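# Phone onto comic book, laptop onto its stand

## Task

Put the phone down flat with all of it resting on the comic book. Also place the laptop, shut, on the laptop stand with its top surface facing up and one of its long sides resting against the stand's lips. At the end the robot must not be touching either the phone or the laptop.

## Robot and tools

Robot and frame. Two arms, left_arm and right_arm, share one scene frame. Its origin is at table-top height, halfway between the two arms' nominal bases. +x points out over the table, +z points up, and left_arm sits on the +y side. The arm names do not match the image sides. The real bases are offset from their nominal spots; a BASES line, if one appears, gives their calibrated positions. Each gripper's fingers extend along its own +z axis and open and close along its y axis. The reported hand point lies between the finger pads, roughly 1 cm short of the tips.

Cameras. cam_head_left and cam_head_right each give 896x504 images. zoom_image takes camera and region [x0, y0, x1, y1] in pixels, measured from the top-left corner, at most 504 by 504. It only works on a camera included in the latest images.

execute_actions. The actions argument is a list of actions. Each action is a table of up to 15 rows and lasts 0.5 s, one row per 1/30 s step. If there are fewer rows, the last row repeats until the 15 steps are used. Every row has 14 numbers in [-1, 1], always for both arms: left_arm dx, dy, dz, rx, ry, rz, opening, then right_arm in the same order. dx to rz are offsets along the scene axes, measured from that arm's Hand target at the start of the action. Every row counts from that start point, not from the previous row. 1.0 equals 0.6 m of travel or 180 degrees of turn. rx, ry, rz form a single rotation vector, turning about the Hand target's position. A translation longer than 1.0 may be scaled down along its direction. Opening is absolute, not an offset: +1 is fully open (0.094 m) and -1 is shut. A 0 in the opening slot is a real command, so repeat the current opening to keep a gripper as it is. An empty list just returns state and images. cameras picks the images: null or ["all"] gives all, [] gives none.

move. target is one 14-number row or a list of up to 15 rows. It uses the same layout, scale and scene axes as above. Every row is an offset from the Hand targets held when the move began, not from the previous row. speed is the top path speed in m/s, from 0.002 to 4.3, default 0.25. Turning is capped at twice that value in rad/s. You can give one speed or one per target. blend, in metres, rounds corners of a list. opening_speed (0.2 or more, scale units per second) makes opening changes gradual. Use a slow one when closing on fragile items. blocking=false returns after about 0.5 s while the move continues. A move runs at most 10 s and takes about one action per 0.5 s. The move: line reports the ending (done, off_target, moving, held, fault) and any limits (paced = pose clipped, held = steps withheld). done means at rest within 10 mm and 2 degrees of the target. Neither done nor off_target tells you about contact. Paths do not avoid obstacles or the other arm. Faster moves lag, stray and strike harder.

wait takes seconds from 0 to 10 while the arms hold their commands. stop brakes a running move. finished_scene takes scene (1 or 2) and cannot be undone. Call it only once the goal holds steadily.

Control details. The commanded orientation is clipped each step to within 40 degrees of the measured one. Hand target is the last command after clipping. Grippers often rest a centimetre or more short of it because of friction or weight. Sending all zeros re-requests it. If the gripper is still short, send the missing distance as an offset. An arm blocked by an object keeps pushing. To relieve it, command a target back beyond the gripper's actual position. Avoid paths near an arm's own base, since they can flip its shoulder posture; go around instead.

Results. end_effector_position is in metres and end_effector_quat_wxyz is in the scene frame. Both can be off by a few centimetres. grip_measured uses the opening scale and reads slightly wide when empty, by up to about 2.7 mm. Joint positions end with the opening in metres. Joint velocities may read "within noise". Joint torques include the arm's weight and are noisy and offset; numbers 3 and 4 wrap at ±28 N m. grip_effort_nm is the finger motor effort, negative when closing; it is not a pad force. Tool commands shows the present commands. Motor temperatures appear when they change. A gripper closing past first touch presses at full force, roughly 50 to 64 N per pad. To release, command an opening clearly above grip_measured.

Hazards. Nothing may end up off the table. Avoid drops, letting go of moving objects, slams and hard pushes. Keep the arms and grippers from hitting or squeezing each other; the clearance check does not guard gripper against gripper. Holding loads, staying stretched out or pushing at unreachable poses heats the motors. A MOTOR HOT line appears at 85 °C, and at 100 °C that arm goes limp for 30 s or more. Loose objects may occasionally be nudged by an outside push. Any arm stop costs time, and smooth, economical motion is preferred.

Each tool is called after ">>>" as name([rows], argument=value, ...), one row to a line, values as JSON.

## Session

>>> execute_actions(actions=[])

Scene clock: 0.00 s.
left_arm: end_effector_position=(+0.4917, +0.7724, +0.2723) grip_measured=+1.000 grip_effort_nm=n/a end_effector_quat_wxyz=(+0.538, +0.343, +0.763, +0.102) | right_arm: end_effector_position=(+0.0817, -0.5453, +0.1551) grip_measured=+1.000 grip_effort_nm=n/a end_effector_quat_wxyz=(-0.018, +0.931, +0.365, +0.017)
Joint positions: left_arm=[1.045 1.959 1.826 -0.901 1.086 1.589 0.094] | right_arm=[-1.159 1.068 0.818 -1.355 -0.035 1.239 0.094]
Joint velocities: within noise
Joint torques (N m): no reading
Motor temperatures (°C): left_arm=[23 25 27 24 28 25 28] | right_arm=[27 30 27 25 24 24 25]
Heat: left arm: hottest wrist yaw 28 °C; right arm: hottest shoulder 30 °C.
Hand target: left_arm +0.4939, +0.7763, +0.2941; +0.539, +0.352, +0.755, +0.121 | right_arm +0.0850, -0.5527, +0.1634; -0.006, +0.931, +0.366, +0.017
Tool commands: left_gripper/opening=+1.0 right_gripper/opening=+1.0

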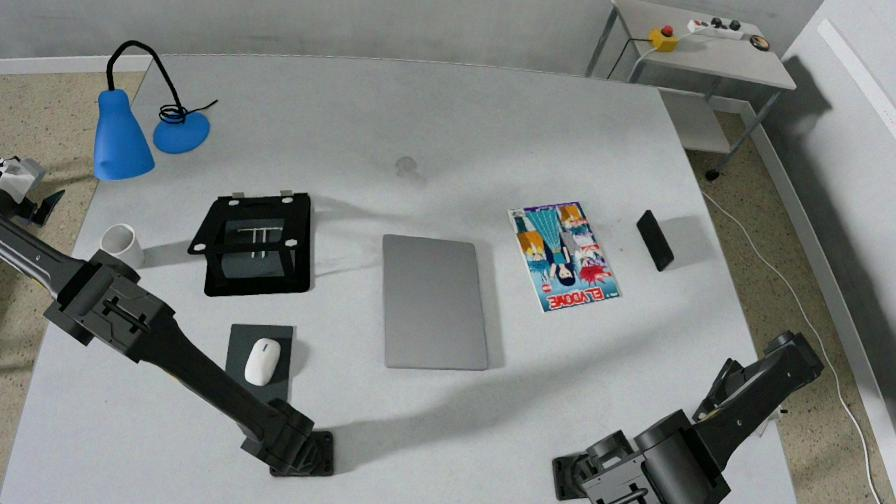

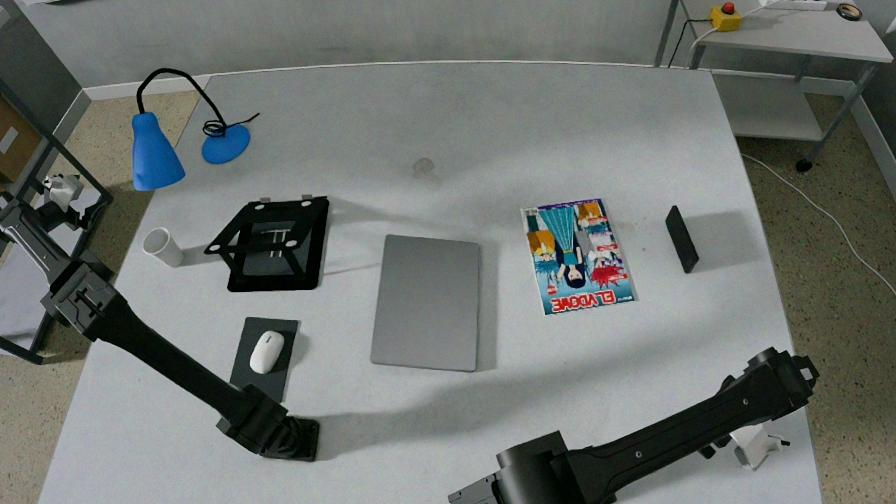

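>>> zoom_image(camera="cam_head_left", region=[90, 160, 340, 310])

>>> zoom_image(camera="cam_head_left", region=[360, 180, 700, 390])

>>> zoom_image(camera="cam_head_right", region=[130, 170, 380, 320])

>>> zoom_image(camera="cam_head_right", region=[360, 180, 720, 390])

>>> zoom_image(camera="cam_head_right", region=[620, 320, 896, 504])

>>> zoom_image(camera="cam_head_right", region=[0, 140, 340, 480])

Scaled by 2.016.

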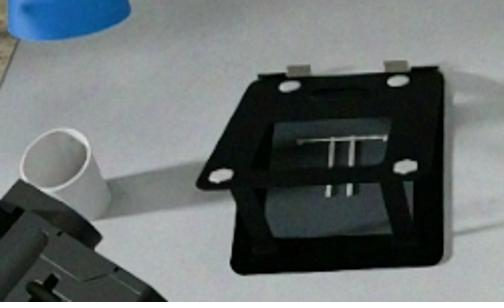

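Scaled by 1.482.

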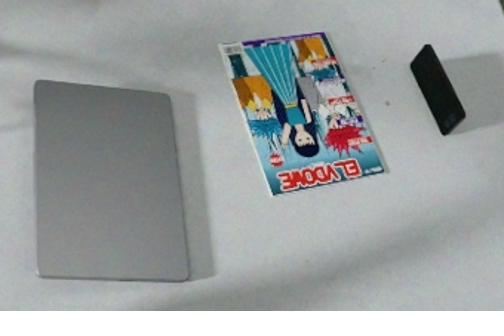

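Scaled by 2.016.

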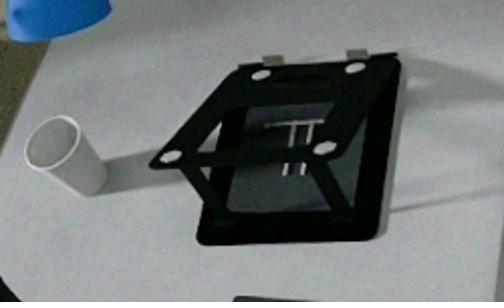

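Scaled by 1.400.

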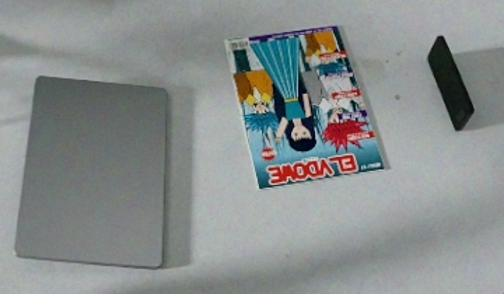

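Scaled by 1.826.

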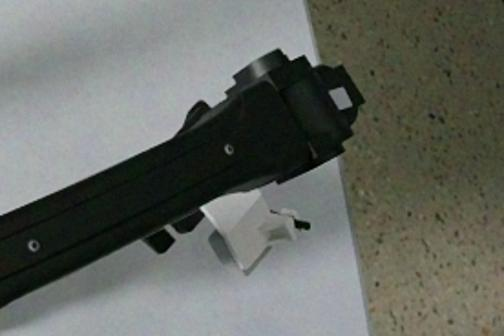

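Scaled by 1.482.

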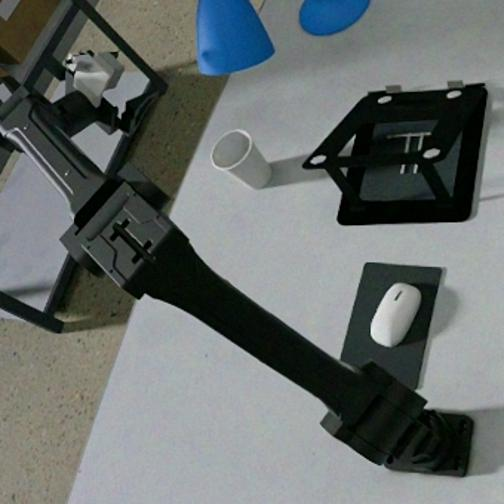

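>>> zoom_image(camera="cam_head_left", region=[370, 330, 510, 400])

>>> zoom_image(camera="cam_head_left", region=[620, 195, 730, 285])

>>> zoom_image(camera="cam_head_right", region=[640, 195, 750, 285])

>>> zoom_image(camera="cam_head_right", region=[200, 185, 340, 300])

>>> zoom_image(camera="cam_head_right", region=[360, 330, 500, 400])

Scaled by 3.600.

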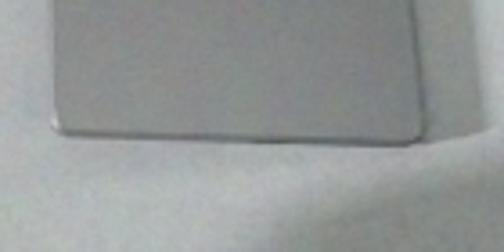

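Scaled by 4.582.

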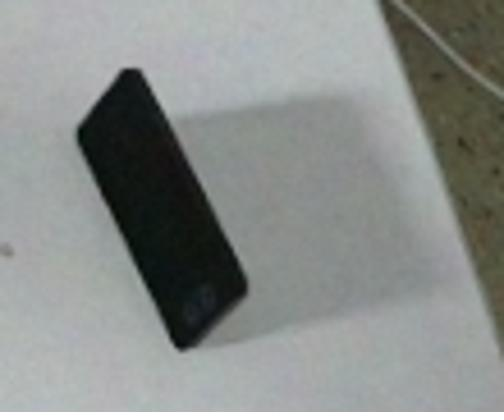

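Scaled by 4.582.

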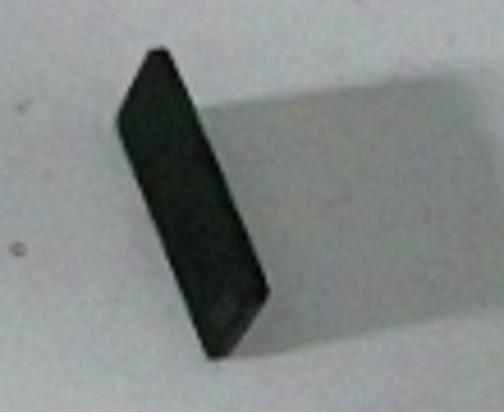

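Scaled by 3.600.

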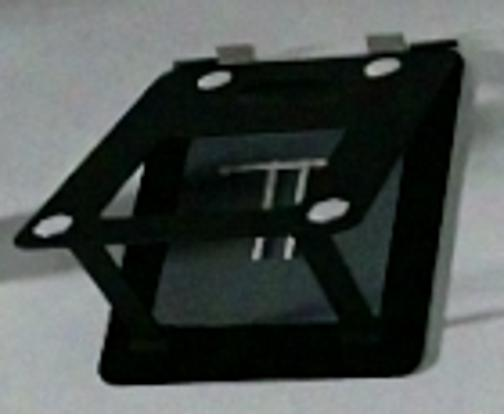

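Scaled by 3.600.

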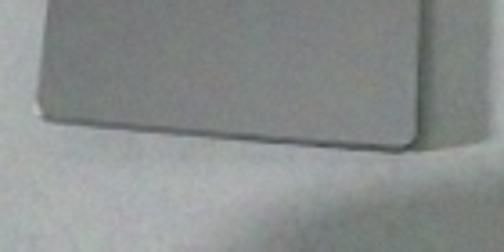

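>>> move(target=[0,0,0,0,0,0,1, 0.275,0.338,0,0,0,0,1])

Scene clock: 42.87 s.
left_arm: end_effector_position=(+0.4918, +0.7724, +0.2720) grip_measured=+1.000 grip_effort_nm=0.027 end_effector_quat_wxyz=(+0.538, +0.343, +0.763, +0.102) | right_arm: end_effector_position=(+0.2260, -0.3488, +0.1452) grip_measured=+1.000 grip_effort_nm=-0.007 end_effector_quat_wxyz=(-0.051, +0.910, +0.410, +0.015)
Joint positions: left_arm=[1.045 1.959 1.826 -0.901 1.086 1.589 0.094] | right_arm=[-0.224 1.069 0.79 -1.328 -0.1 2.075 0.094]
Joint torques (N m): left_arm=[-1.08 -23.71 13.61 1.31 0.5 -0.06] | right_arm=[1.2 -5.77 12.08 0.27 -0.03 0.24]
Motor temperatures (°C): left_arm=[23 28 31 24 28 24 27] | right_arm=[27 30 34 25 24 24 25]
Heat: left arm: hottest elbow 31 °C; right arm: hottest elbow 34 °C.
Hand target: left_arm +0.4940, +0.7763, +0.2938; +0.539, +0.352, +0.755, +0.121 | right_arm +0.2500, -0.3500, +0.1635; -0.006, +0.931, +0.365, +0.017
Off the commanded pose: left_arm 0.023 m, 3 deg | right_arm 0.030 m, 8 deg.
joint sent to its limit (right arm) — joint 6 (wrist roll), upper limit. The joint targets are off in orientation, not in position.
move: off_target (left_arm, right_arm)

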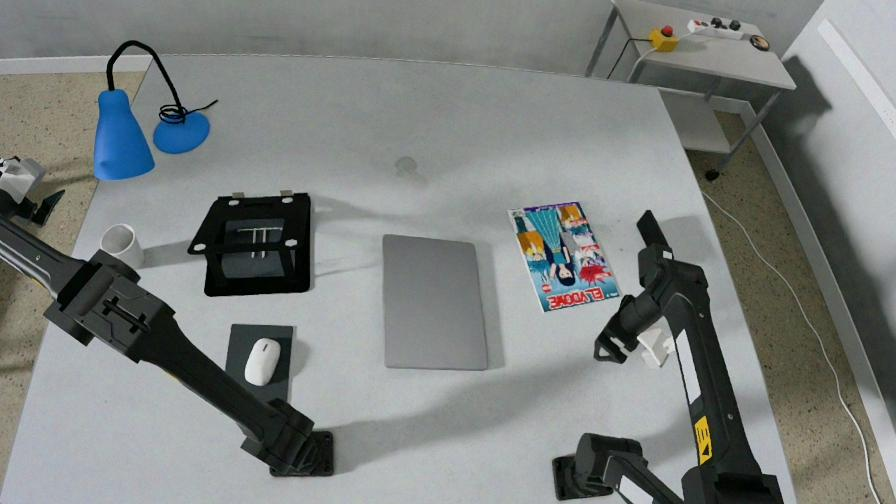

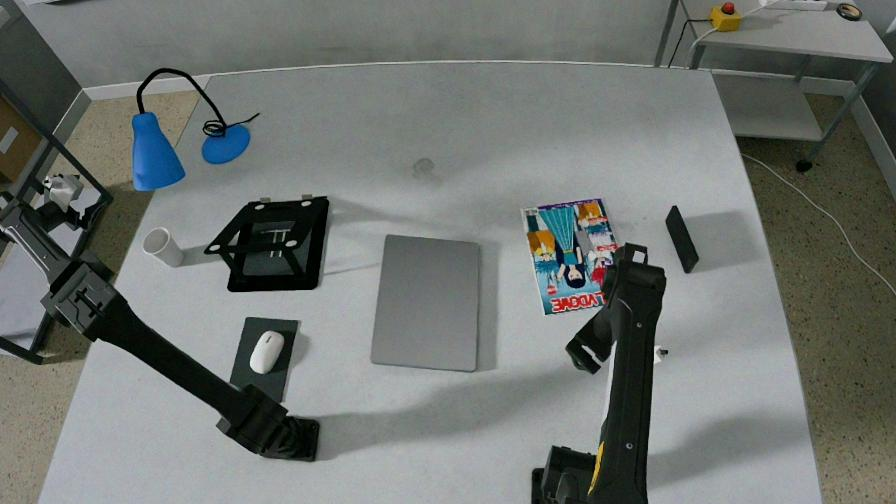

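>>> zoom_image(camera="cam_head_left", region=[560, 280, 760, 420])

>>> zoom_image(camera="cam_head_right", region=[520, 280, 720, 420])

Scaled by 2.520.

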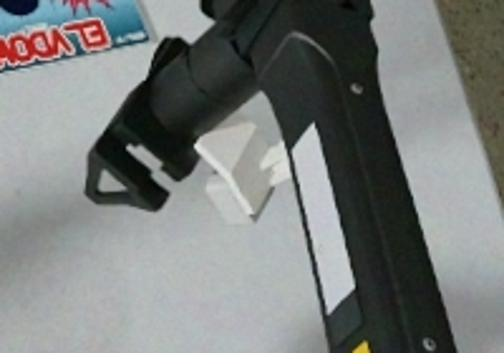

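Scaled by 2.520.

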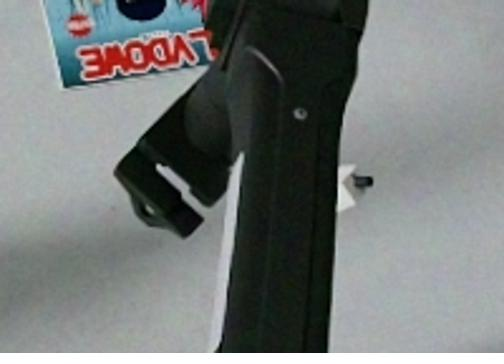

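>>> move(target=[0,0,0,0,0,0,1, 0.5,-0.35,0.1,0,0,0.828,1])

Scene clock: 72.47 s.
left_arm: end_effector_position=(+0.4918, +0.7724, +0.2720) grip_measured=+1.000 grip_effort_nm=0.022 end_effector_quat_wxyz=(+0.538, +0.343, +0.763, +0.102) | right_arm: end_effector_position=(+0.5391, -0.5469, +0.2193) grip_measured=+1.000 grip_effort_nm=-0.017 end_effector_quat_wxyz=(-0.025, -0.106, +0.994, +0.002)
Joint positions: left_arm=[1.045 1.959 1.826 -0.901 1.086 1.589 0.094] | right_arm=[-0.395 2.014 2.07 -1.672 0.02 -0.602 0.094]
Joint torques (N m): left_arm=[-1.85 -23.24 13.61 1.05 0.53 -0.06] | right_arm=[-0.38 -21.19 12.74 -0.31 0.03 0.05]
Motor temperatures (°C): left_arm=[23 30 33 24 28 24 27] | right_arm=[27 31 40 25 24 24 25]
Heat: left arm: hottest elbow 33 °C; right arm: hottest elbow 40 °C.
Hand target: left_arm +0.4940, +0.7763, +0.2938; +0.539, +0.352, +0.755, +0.121 | right_arm +0.5501, -0.5598, +0.2235; -0.018, -0.104, +0.994, -0.001
Off the commanded pose: left_arm 0.022 m, 3 deg | right_arm 0.018 m, 1 deg.
joint sent to its limit (right arm) — joint 4 (wrist pitch), lower limit. The joint targets still meet the commanded pose.
move: off_target (left_arm, right_arm)

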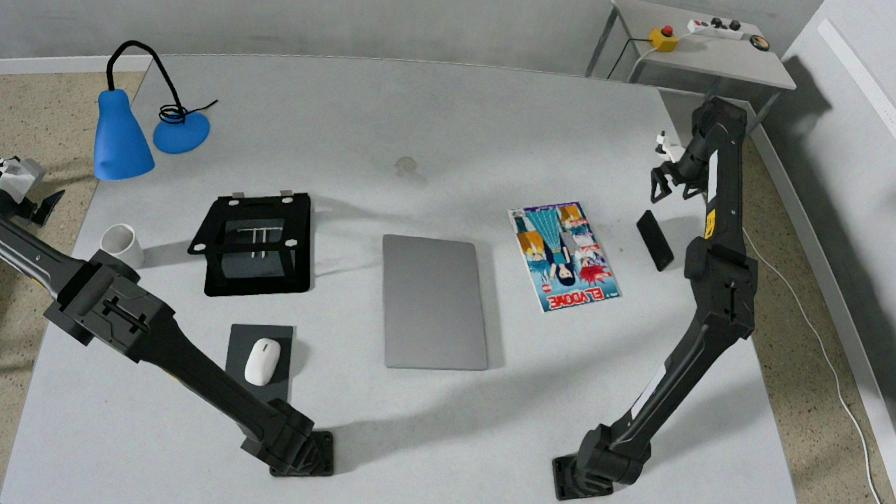

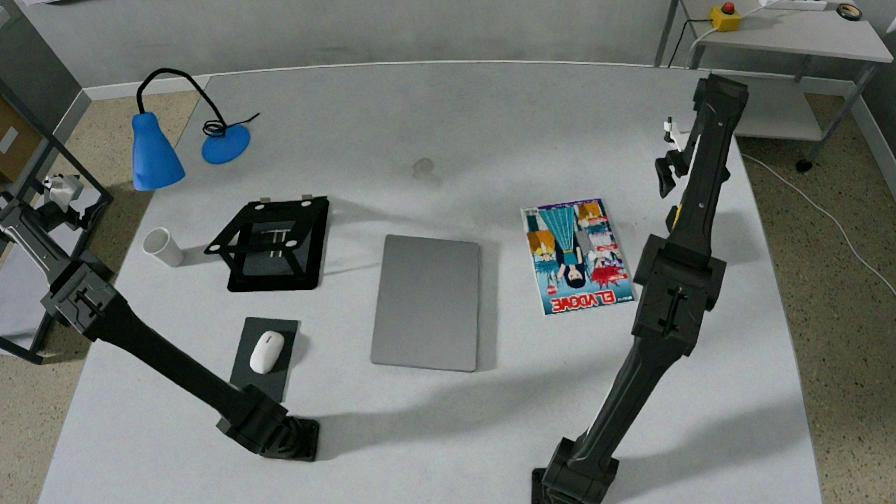

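>>> zoom_image(camera="cam_head_left", region=[600, 90, 780, 290])

>>> zoom_image(camera="cam_head_right", region=[600, 90, 780, 290])

Scaled by 2.520.

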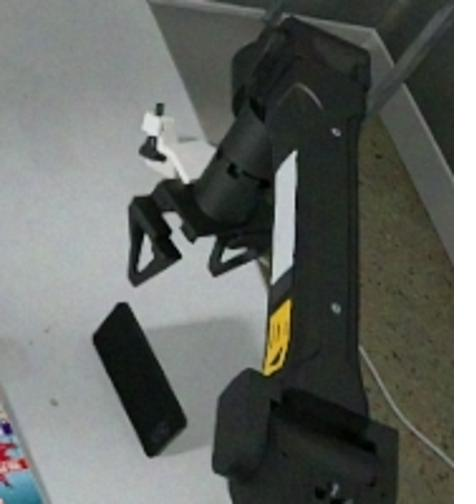

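Scaled by 2.520.

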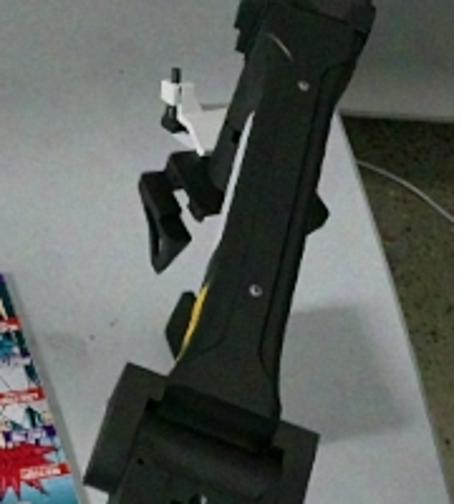

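>>> move(target=[0,0,0,0,0,0,1, 0.02,0.01,-0.13,0,0,0,1])

>>> zoom_image(camera="cam_head_left", region=[600, 130, 780, 290])

>>> zoom_image(camera="cam_head_right", region=[600, 130, 780, 290])

Scene clock: 97.63 s.
left_arm: end_effector_position=(+0.4917, +0.7724, +0.2723) grip_measured=+1.000 grip_effort_nm=0.022 end_effector_quat_wxyz=(+0.538, +0.343, +0.763, +0.102) | right_arm: end_effector_position=(+0.5589, -0.5550, +0.1588) grip_measured=+1.000 grip_effort_nm=-0.012 end_effector_quat_wxyz=(-0.013, -0.106, +0.994, -0.004)
Joint positions: left_arm=[1.045 1.959 1.826 -0.901 1.086 1.589 0.094] | right_arm=[-0.395 2.063 1.991 -1.518 0.02 -0.601 0.094]
Joint torques (N m): left_arm=[-1.85 -23.36 13.57 1.05 0.51 -0.04] | right_arm=[0.56 -23.06 8.08 0.44 0 0.22]
Heat: left arm: hottest elbow 33 °C; right arm: hottest elbow 42 °C.
Hand target: left_arm +0.4939, +0.7763, +0.2941; +0.539, +0.352, +0.755, +0.121 | right_arm +0.5621, -0.5538, +0.1453; -0.018, -0.104, +0.994, -0.001
Off the commanded pose: left_arm 0.022 m, 3 deg | right_arm 0.014 m, 1 deg.
move: off_target (left_arm, right_arm)

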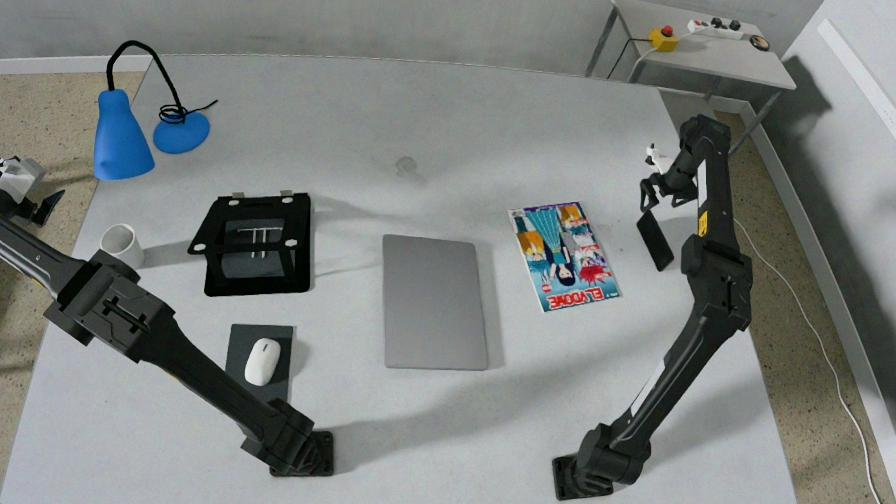

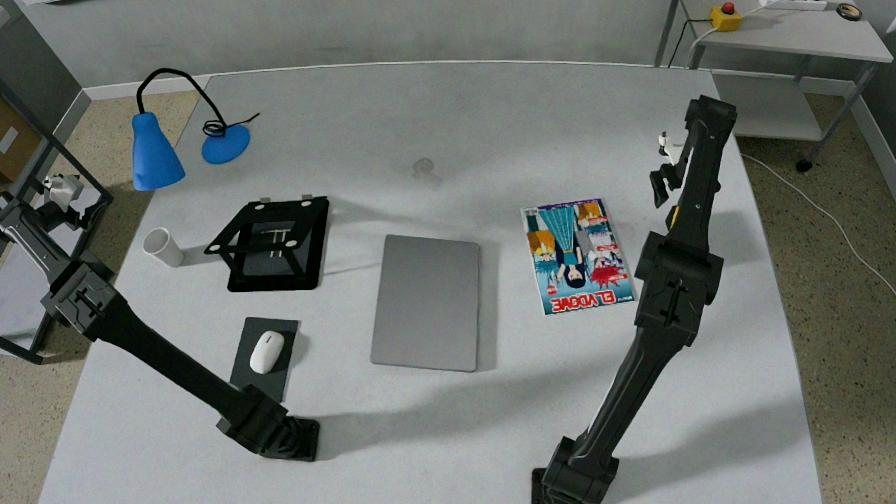

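Scaled by 2.800.

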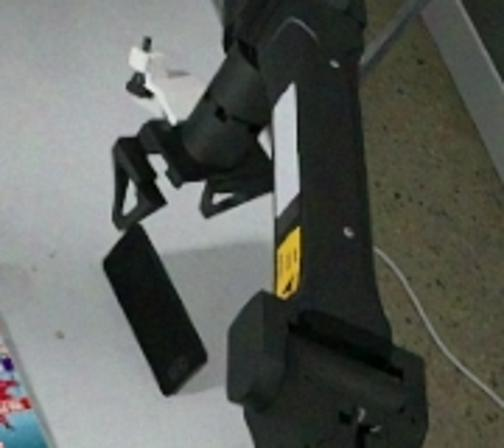

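Scaled by 2.800.

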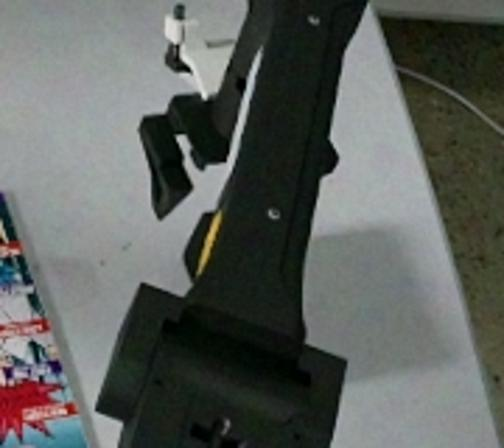

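>>> move(target=[0,0,0,0,0,0,1, -0.01,-0.105,-0.03,0,0,0,1])

>>> zoom_image(camera="cam_head_left", region=[600, 130, 780, 290])

>>> zoom_image(camera="cam_head_right", region=[600, 130, 780, 290])

Scene clock: 101.90 s.
left_arm: end_effector_position=(+0.4918, +0.7724, +0.2720) grip_measured=+1.000 grip_effort_nm=0.022 end_effector_quat_wxyz=(+0.538, +0.343, +0.763, +0.102) | right_arm: end_effector_position=(+0.5370, -0.6111, +0.1200) grip_measured=+1.000 grip_effort_nm=-0.017 end_effector_quat_wxyz=(-0.035, -0.097, +0.995, +0.010)
Joint positions: left_arm=[1.045 1.959 1.826 -0.901 1.086 1.589 0.094] | right_arm=[-0.489 2.128 1.994 -1.506 0.022 -0.677 0.094]
Joint torques (N m): left_arm=[-1.44 -23.06 13.79 1.21 0.51 -0.05] | right_arm=[0.85 -23.94 12.31 0.12 0.02 0.11]
Heat: left arm: hottest elbow 34 °C; right arm: hottest elbow 41 °C.
Hand target: left_arm +0.4940, +0.7763, +0.2938; +0.539, +0.352, +0.755, +0.121 | right_arm +0.5561, -0.6168, +0.1276; -0.018, -0.104, +0.994, -0.001
Off the commanded pose: left_arm 0.023 m, 3 deg | right_arm 0.021 m, 2 deg.
move: off_target (left_arm, right_arm)

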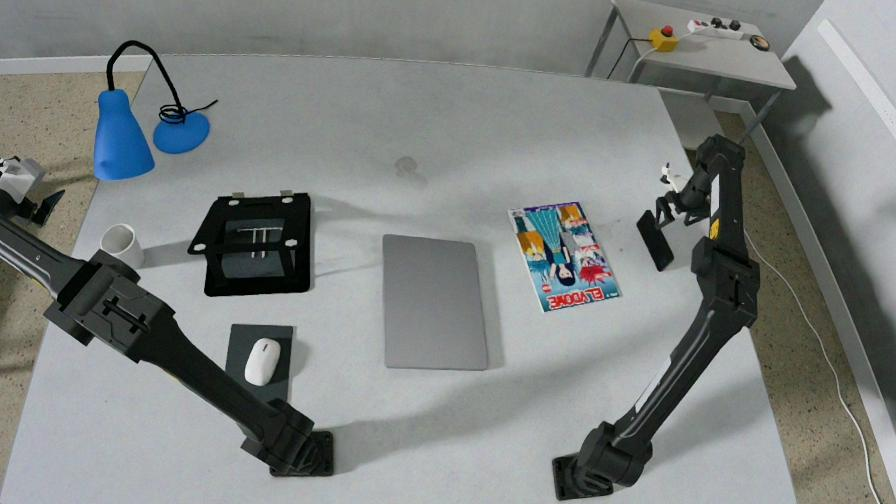

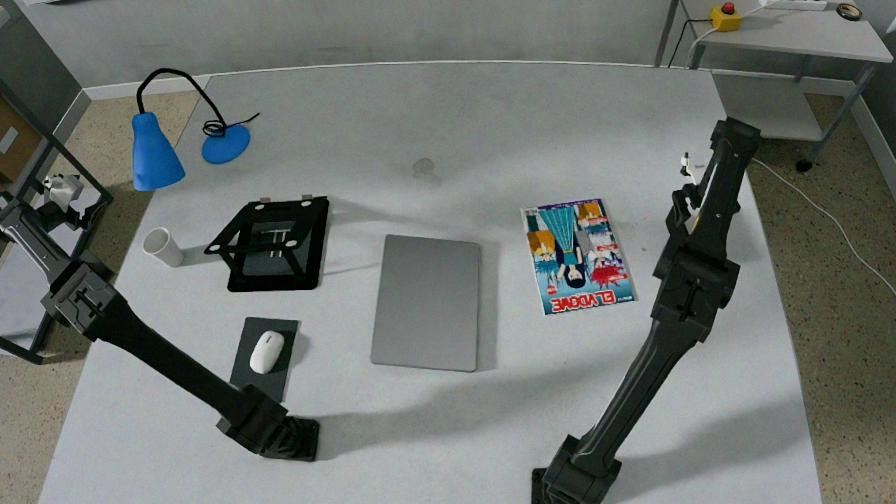

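Scaled by 2.800.

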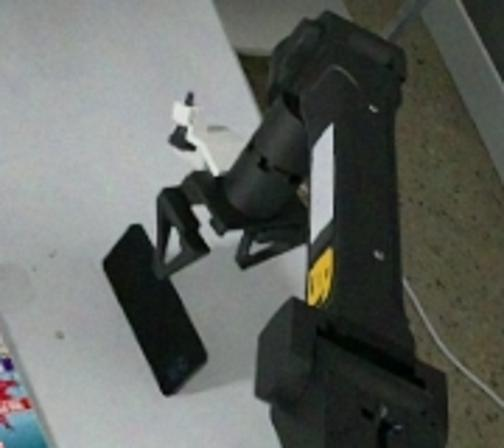

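Scaled by 2.800.

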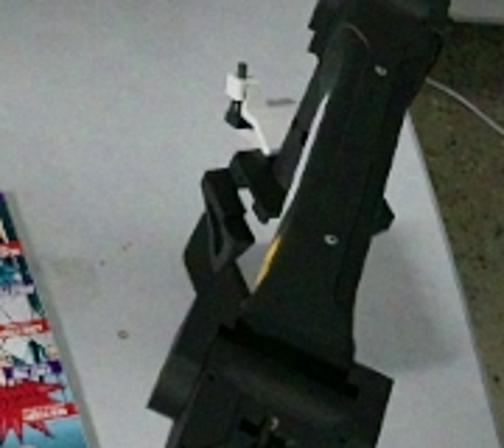

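>>> move(target=[0,0,0,0,0,0,1, 0.05,-0.03,-0.03,0,0,0,1])

>>> zoom_image(camera="cam_head_left", region=[600, 130, 780, 290])

>>> zoom_image(camera="cam_head_right", region=[600, 130, 780, 290])

Scene clock: 106.60 s.
left_arm: end_effector_position=(+0.4917, +0.7724, +0.2723) grip_measured=+1.000 grip_effort_nm=0.032 end_effector_quat_wxyz=(+0.538, +0.343, +0.763, +0.102) | right_arm: end_effector_position=(+0.5725, -0.6298, +0.1059) grip_measured=+1.000 grip_effort_nm=-0.022 end_effector_quat_wxyz=(-0.027, -0.099, +0.995, +0.004)
Joint positions: left_arm=[1.045 1.959 1.826 -0.901 1.086 1.589 0.094] | right_arm=[-0.489 2.251 2.171 -1.54 0.022 -0.681 0.094]
Joint torques (N m): left_arm=[-1.85 -23.71 13.82 0.99 0.53 -0.05] | right_arm=[0.62 -24.64 12.66 -0.32 0.01 0.08]
Heat: left arm: hottest elbow 34 °C; right arm: hottest elbow 42 °C.
Hand target: left_arm +0.4939, +0.7763, +0.2941; +0.539, +0.352, +0.755, +0.121 | right_arm +0.5860, -0.6348, +0.1094; -0.018, -0.104, +0.994, -0.001
Off the commanded pose: left_arm 0.022 m, 3 deg | right_arm 0.015 m, 1 deg.
move: off_target (left_arm, right_arm)

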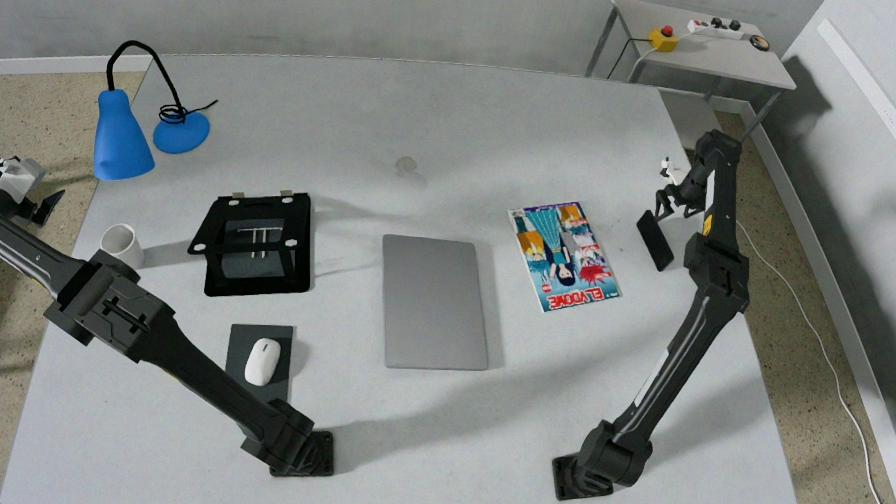

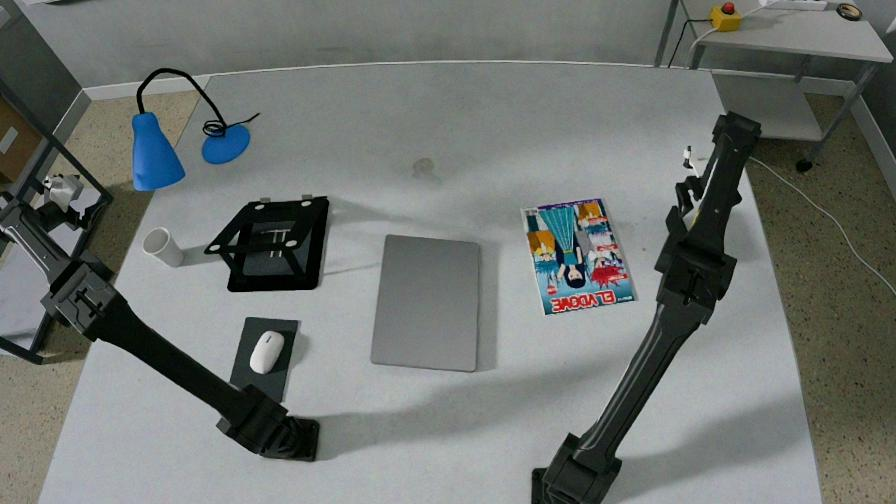

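Scaled by 2.800.

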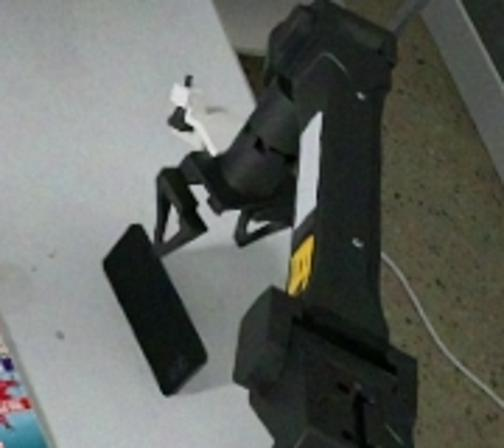

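Scaled by 2.800.

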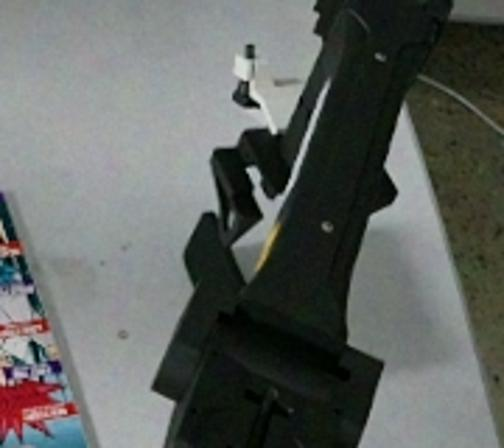

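>>> move(target=[0,0,0,0,0,0,1, 0,0,-0.092,0,0,0,1], speed=0.12)

>>> zoom_image(camera="cam_head_left", region=[600, 130, 780, 290])

>>> zoom_image(camera="cam_head_right", region=[600, 130, 780, 290])

Scene clock: 111.63 s.
left_arm: end_effector_position=(+0.4917, +0.7724, +0.2723) grip_measured=+1.000 grip_effort_nm=0.027 end_effector_quat_wxyz=(+0.538, +0.343, +0.763, +0.102) | right_arm: end_effector_position=(+0.5880, -0.6374, +0.0923) grip_measured=+1.000 grip_effort_nm=-0.012 end_effector_quat_wxyz=(+0.003, -0.100, +0.995, -0.014)
Joint positions: left_arm=[1.045 1.959 1.826 -0.901 1.086 1.589 0.094] | right_arm=[-0.489 2.256 2.145 -1.439 0.02 -0.684 0.094]
Joint torques (N m): left_arm=[-1.96 -24.12 13.81 0.94 0.49 -0.03] | right_arm=[0.62 -23.36 7.05 0.73 0.08 0.11]
Heat: left arm: hottest elbow 34 °C; right arm: hottest elbow 41 °C.
Hand target: left_arm +0.4939, +0.7763, +0.2941; +0.539, +0.352, +0.755, +0.121 | right_arm +0.5860, -0.6349, +0.0542; -0.018, -0.104, +0.994, -0.001
Off the commanded pose: left_arm 0.022 m, 3 deg | right_arm 0.038 m, 3 deg.
move: off_target (left_arm, right_arm)

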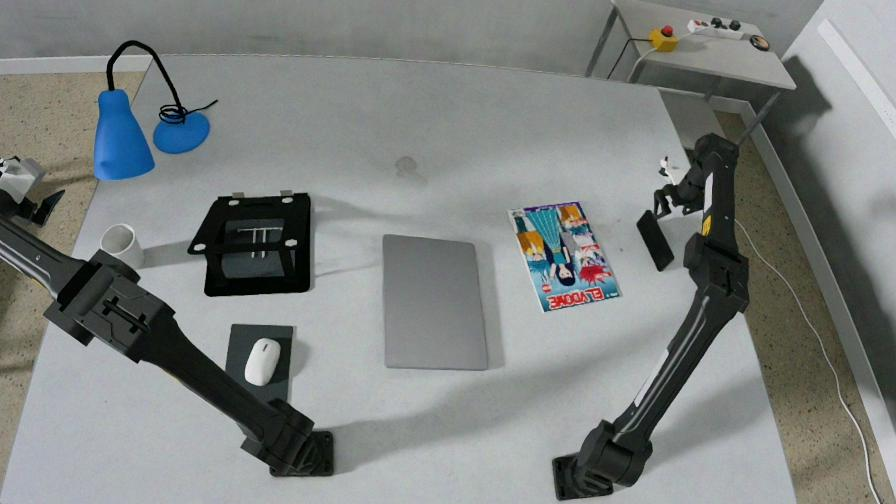

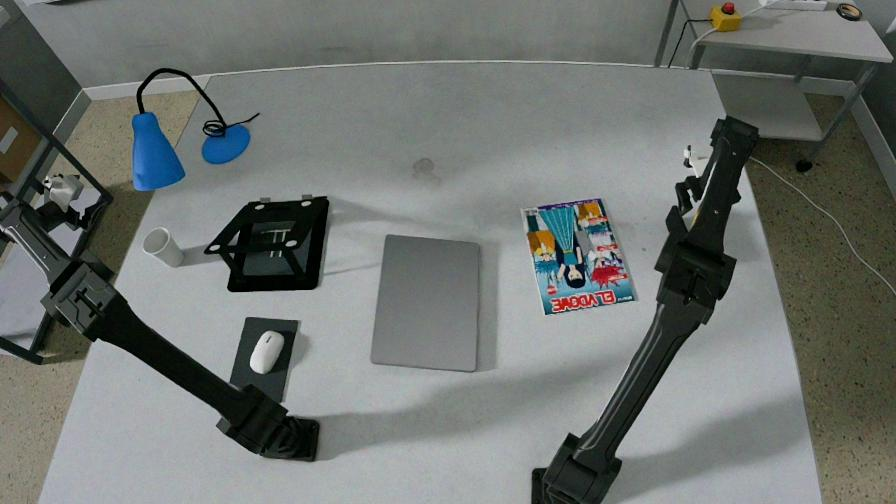

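Scaled by 2.800.

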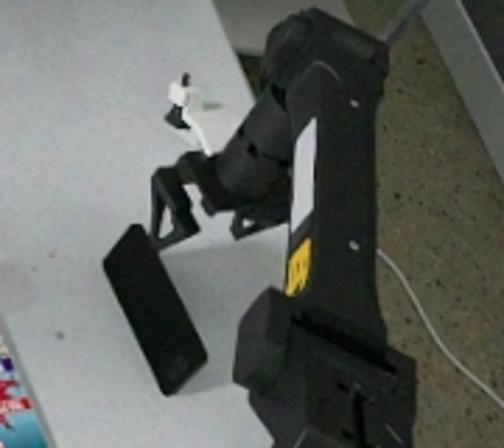

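Scaled by 2.800.

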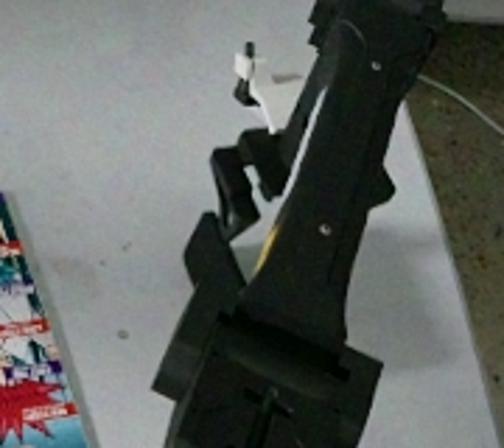

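>>> move([
  [0,0,0,0,0,0,1, 0,0,0.12,0,0,0,1],
  [0,0,0,0,0,0,1, -0.055,0.052,0.12,0,0,0,1],
])

>>> zoom_image(camera="cam_head_left", region=[600, 130, 780, 290])

>>> zoom_image(camera="cam_head_right", region=[600, 130, 780, 290])

Scene clock: 125.67 s.
left_arm: end_effector_position=(+0.4917, +0.7724, +0.2723) grip_measured=+1.000 grip_effort_nm=0.022 end_effector_quat_wxyz=(+0.538, +0.343, +0.763, +0.102) | right_arm: end_effector_position=(+0.5505, -0.6106, +0.1221) grip_measured=+1.000 grip_effort_nm=-0.022 end_effector_quat_wxyz=(-0.023, -0.102, +0.995, +0.003)
Joint positions: left_arm=[1.045 1.959 1.826 -0.901 1.086 1.589 0.094] | right_arm=[-0.479 2.143 2.026 -1.496 0.021 -0.677 0.094]
Joint torques (N m): left_arm=[-1.9 -22.83 13.6 1.13 0.52 0.03] | right_arm=[1.26 -27.28 7.2 0.43 0.05 0.22]
Heat: left arm: hottest elbow 34 °C; right arm: hottest elbow 39 °C.
Hand target: left_arm +0.4940, +0.7763, +0.2938; +0.539, +0.352, +0.755, +0.121 | right_arm +0.5530, -0.6037, +0.1263; -0.018, -0.104, +0.994, -0.001
Off the commanded pose: left_arm 0.022 m, 3 deg | right_arm 0.008 m, 1 deg.
move: off_target (left_arm)

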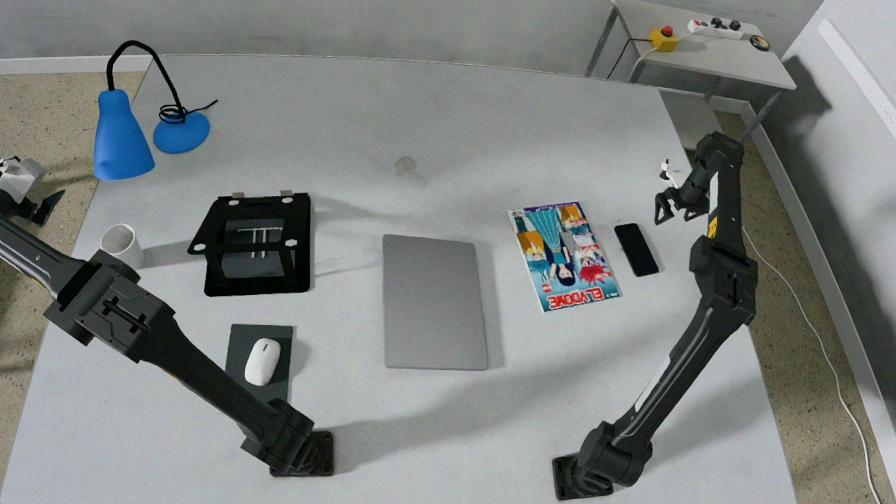

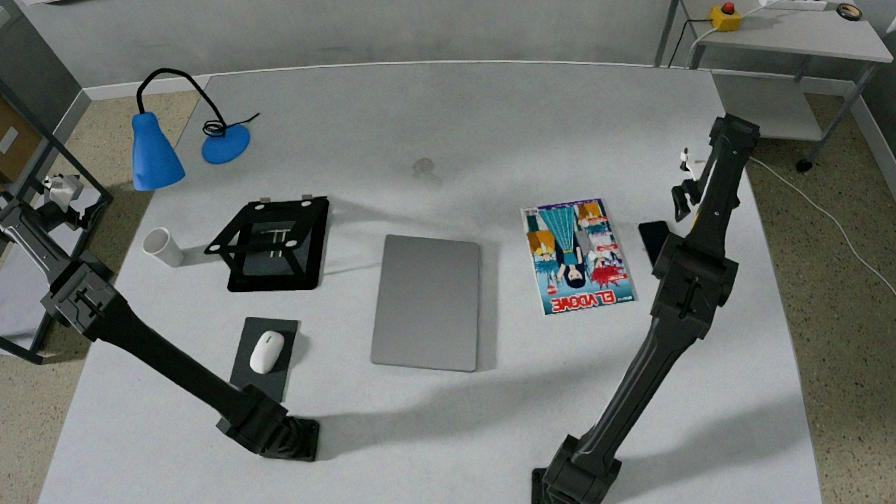

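Scaled by 2.800.

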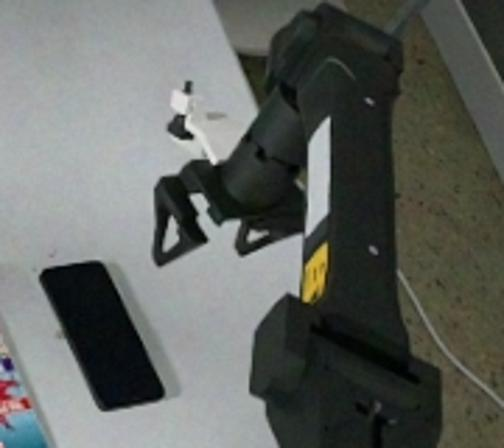

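Scaled by 2.800.

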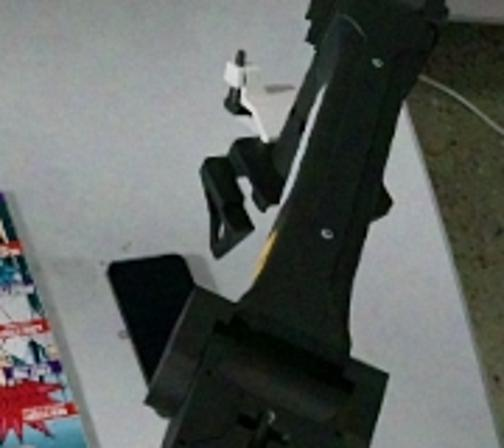

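>>> move(target=[0,0,0,0,0,0,1, -0.038,0.063,-0.067,0,0,0,1])

>>> zoom_image(camera="cam_head_left", region=[600, 130, 780, 290])

>>> zoom_image(camera="cam_head_right", region=[600, 130, 780, 290])

Scene clock: 133.50 s.
left_arm: end_effector_position=(+0.4917, +0.7724, +0.2723) grip_measured=+1.000 grip_effort_nm=0.022 end_effector_quat_wxyz=(+0.538, +0.343, +0.763, +0.102) | right_arm: end_effector_position=(+0.5297, -0.5693, +0.0791) grip_measured=+1.000 grip_effort_nm=-0.017 end_effector_quat_wxyz=(-0.026, -0.105, +0.994, +0.003)
Joint positions: left_arm=[1.045 1.959 1.826 -0.901 1.086 1.589 0.094] | right_arm=[-0.434 2.065 1.781 -1.335 0.02 -0.639 0.094]
Joint torques (N m): left_arm=[-0.85 -23.59 13.78 1.36 0.47 -0.06] | right_arm=[0.73 -25.35 7.02 0.38 0.02 0.22]
Motor temperatures (°C): left_arm=[23 31 34 24 28 24 27] | right_arm=[27 37 38 25 24 23 25]
Heat: left arm: hottest elbow 34 °C; right arm: hottest elbow 38 °C.
Hand target: left_arm +0.4939, +0.7763, +0.2941; +0.539, +0.352, +0.755, +0.121 | right_arm +0.5302, -0.5658, +0.0861; -0.018, -0.104, +0.994, -0.001
Off the commanded pose: left_arm 0.022 m, 3 deg | right_arm 0.008 m, 1 deg.
move: off_target (left_arm)

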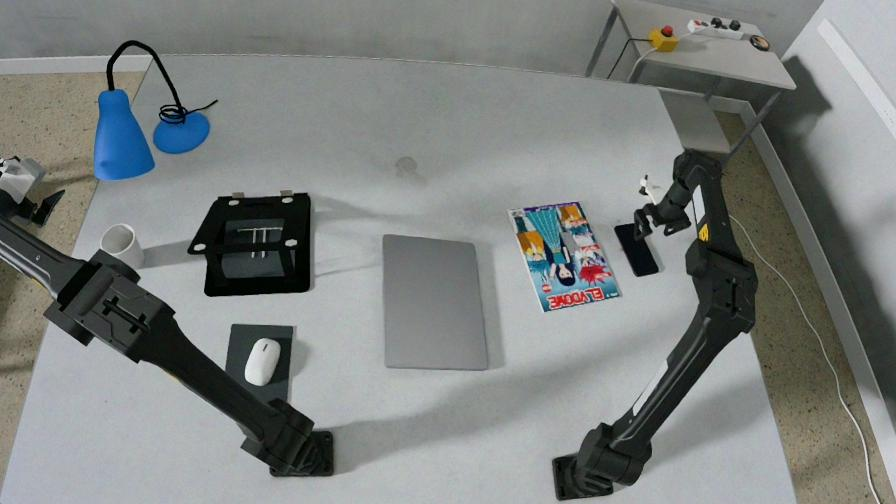

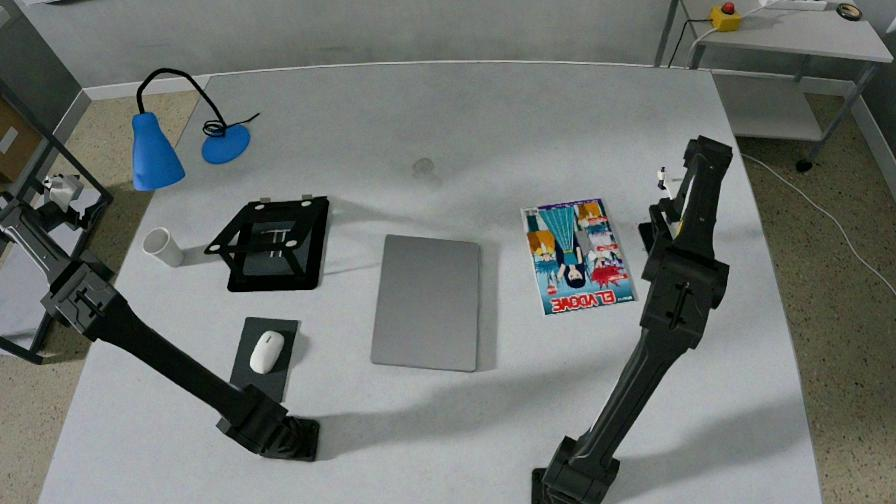

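Scaled by 2.800.

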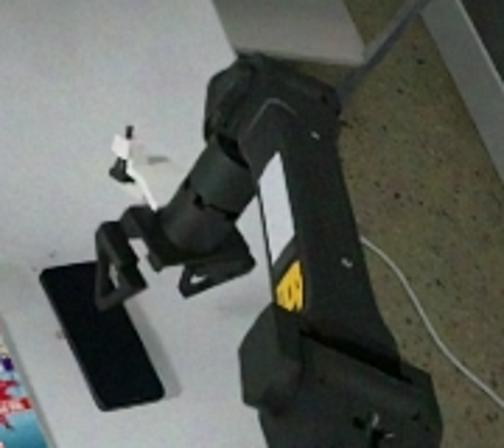

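Scaled by 2.800.

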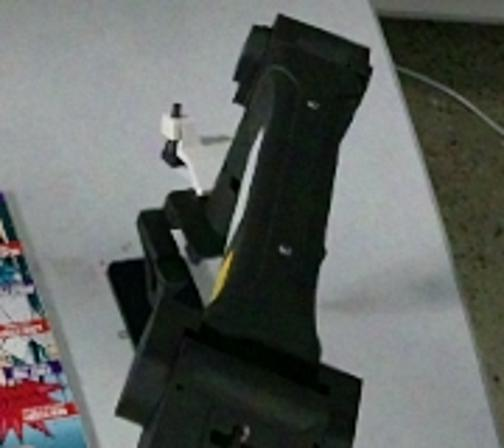

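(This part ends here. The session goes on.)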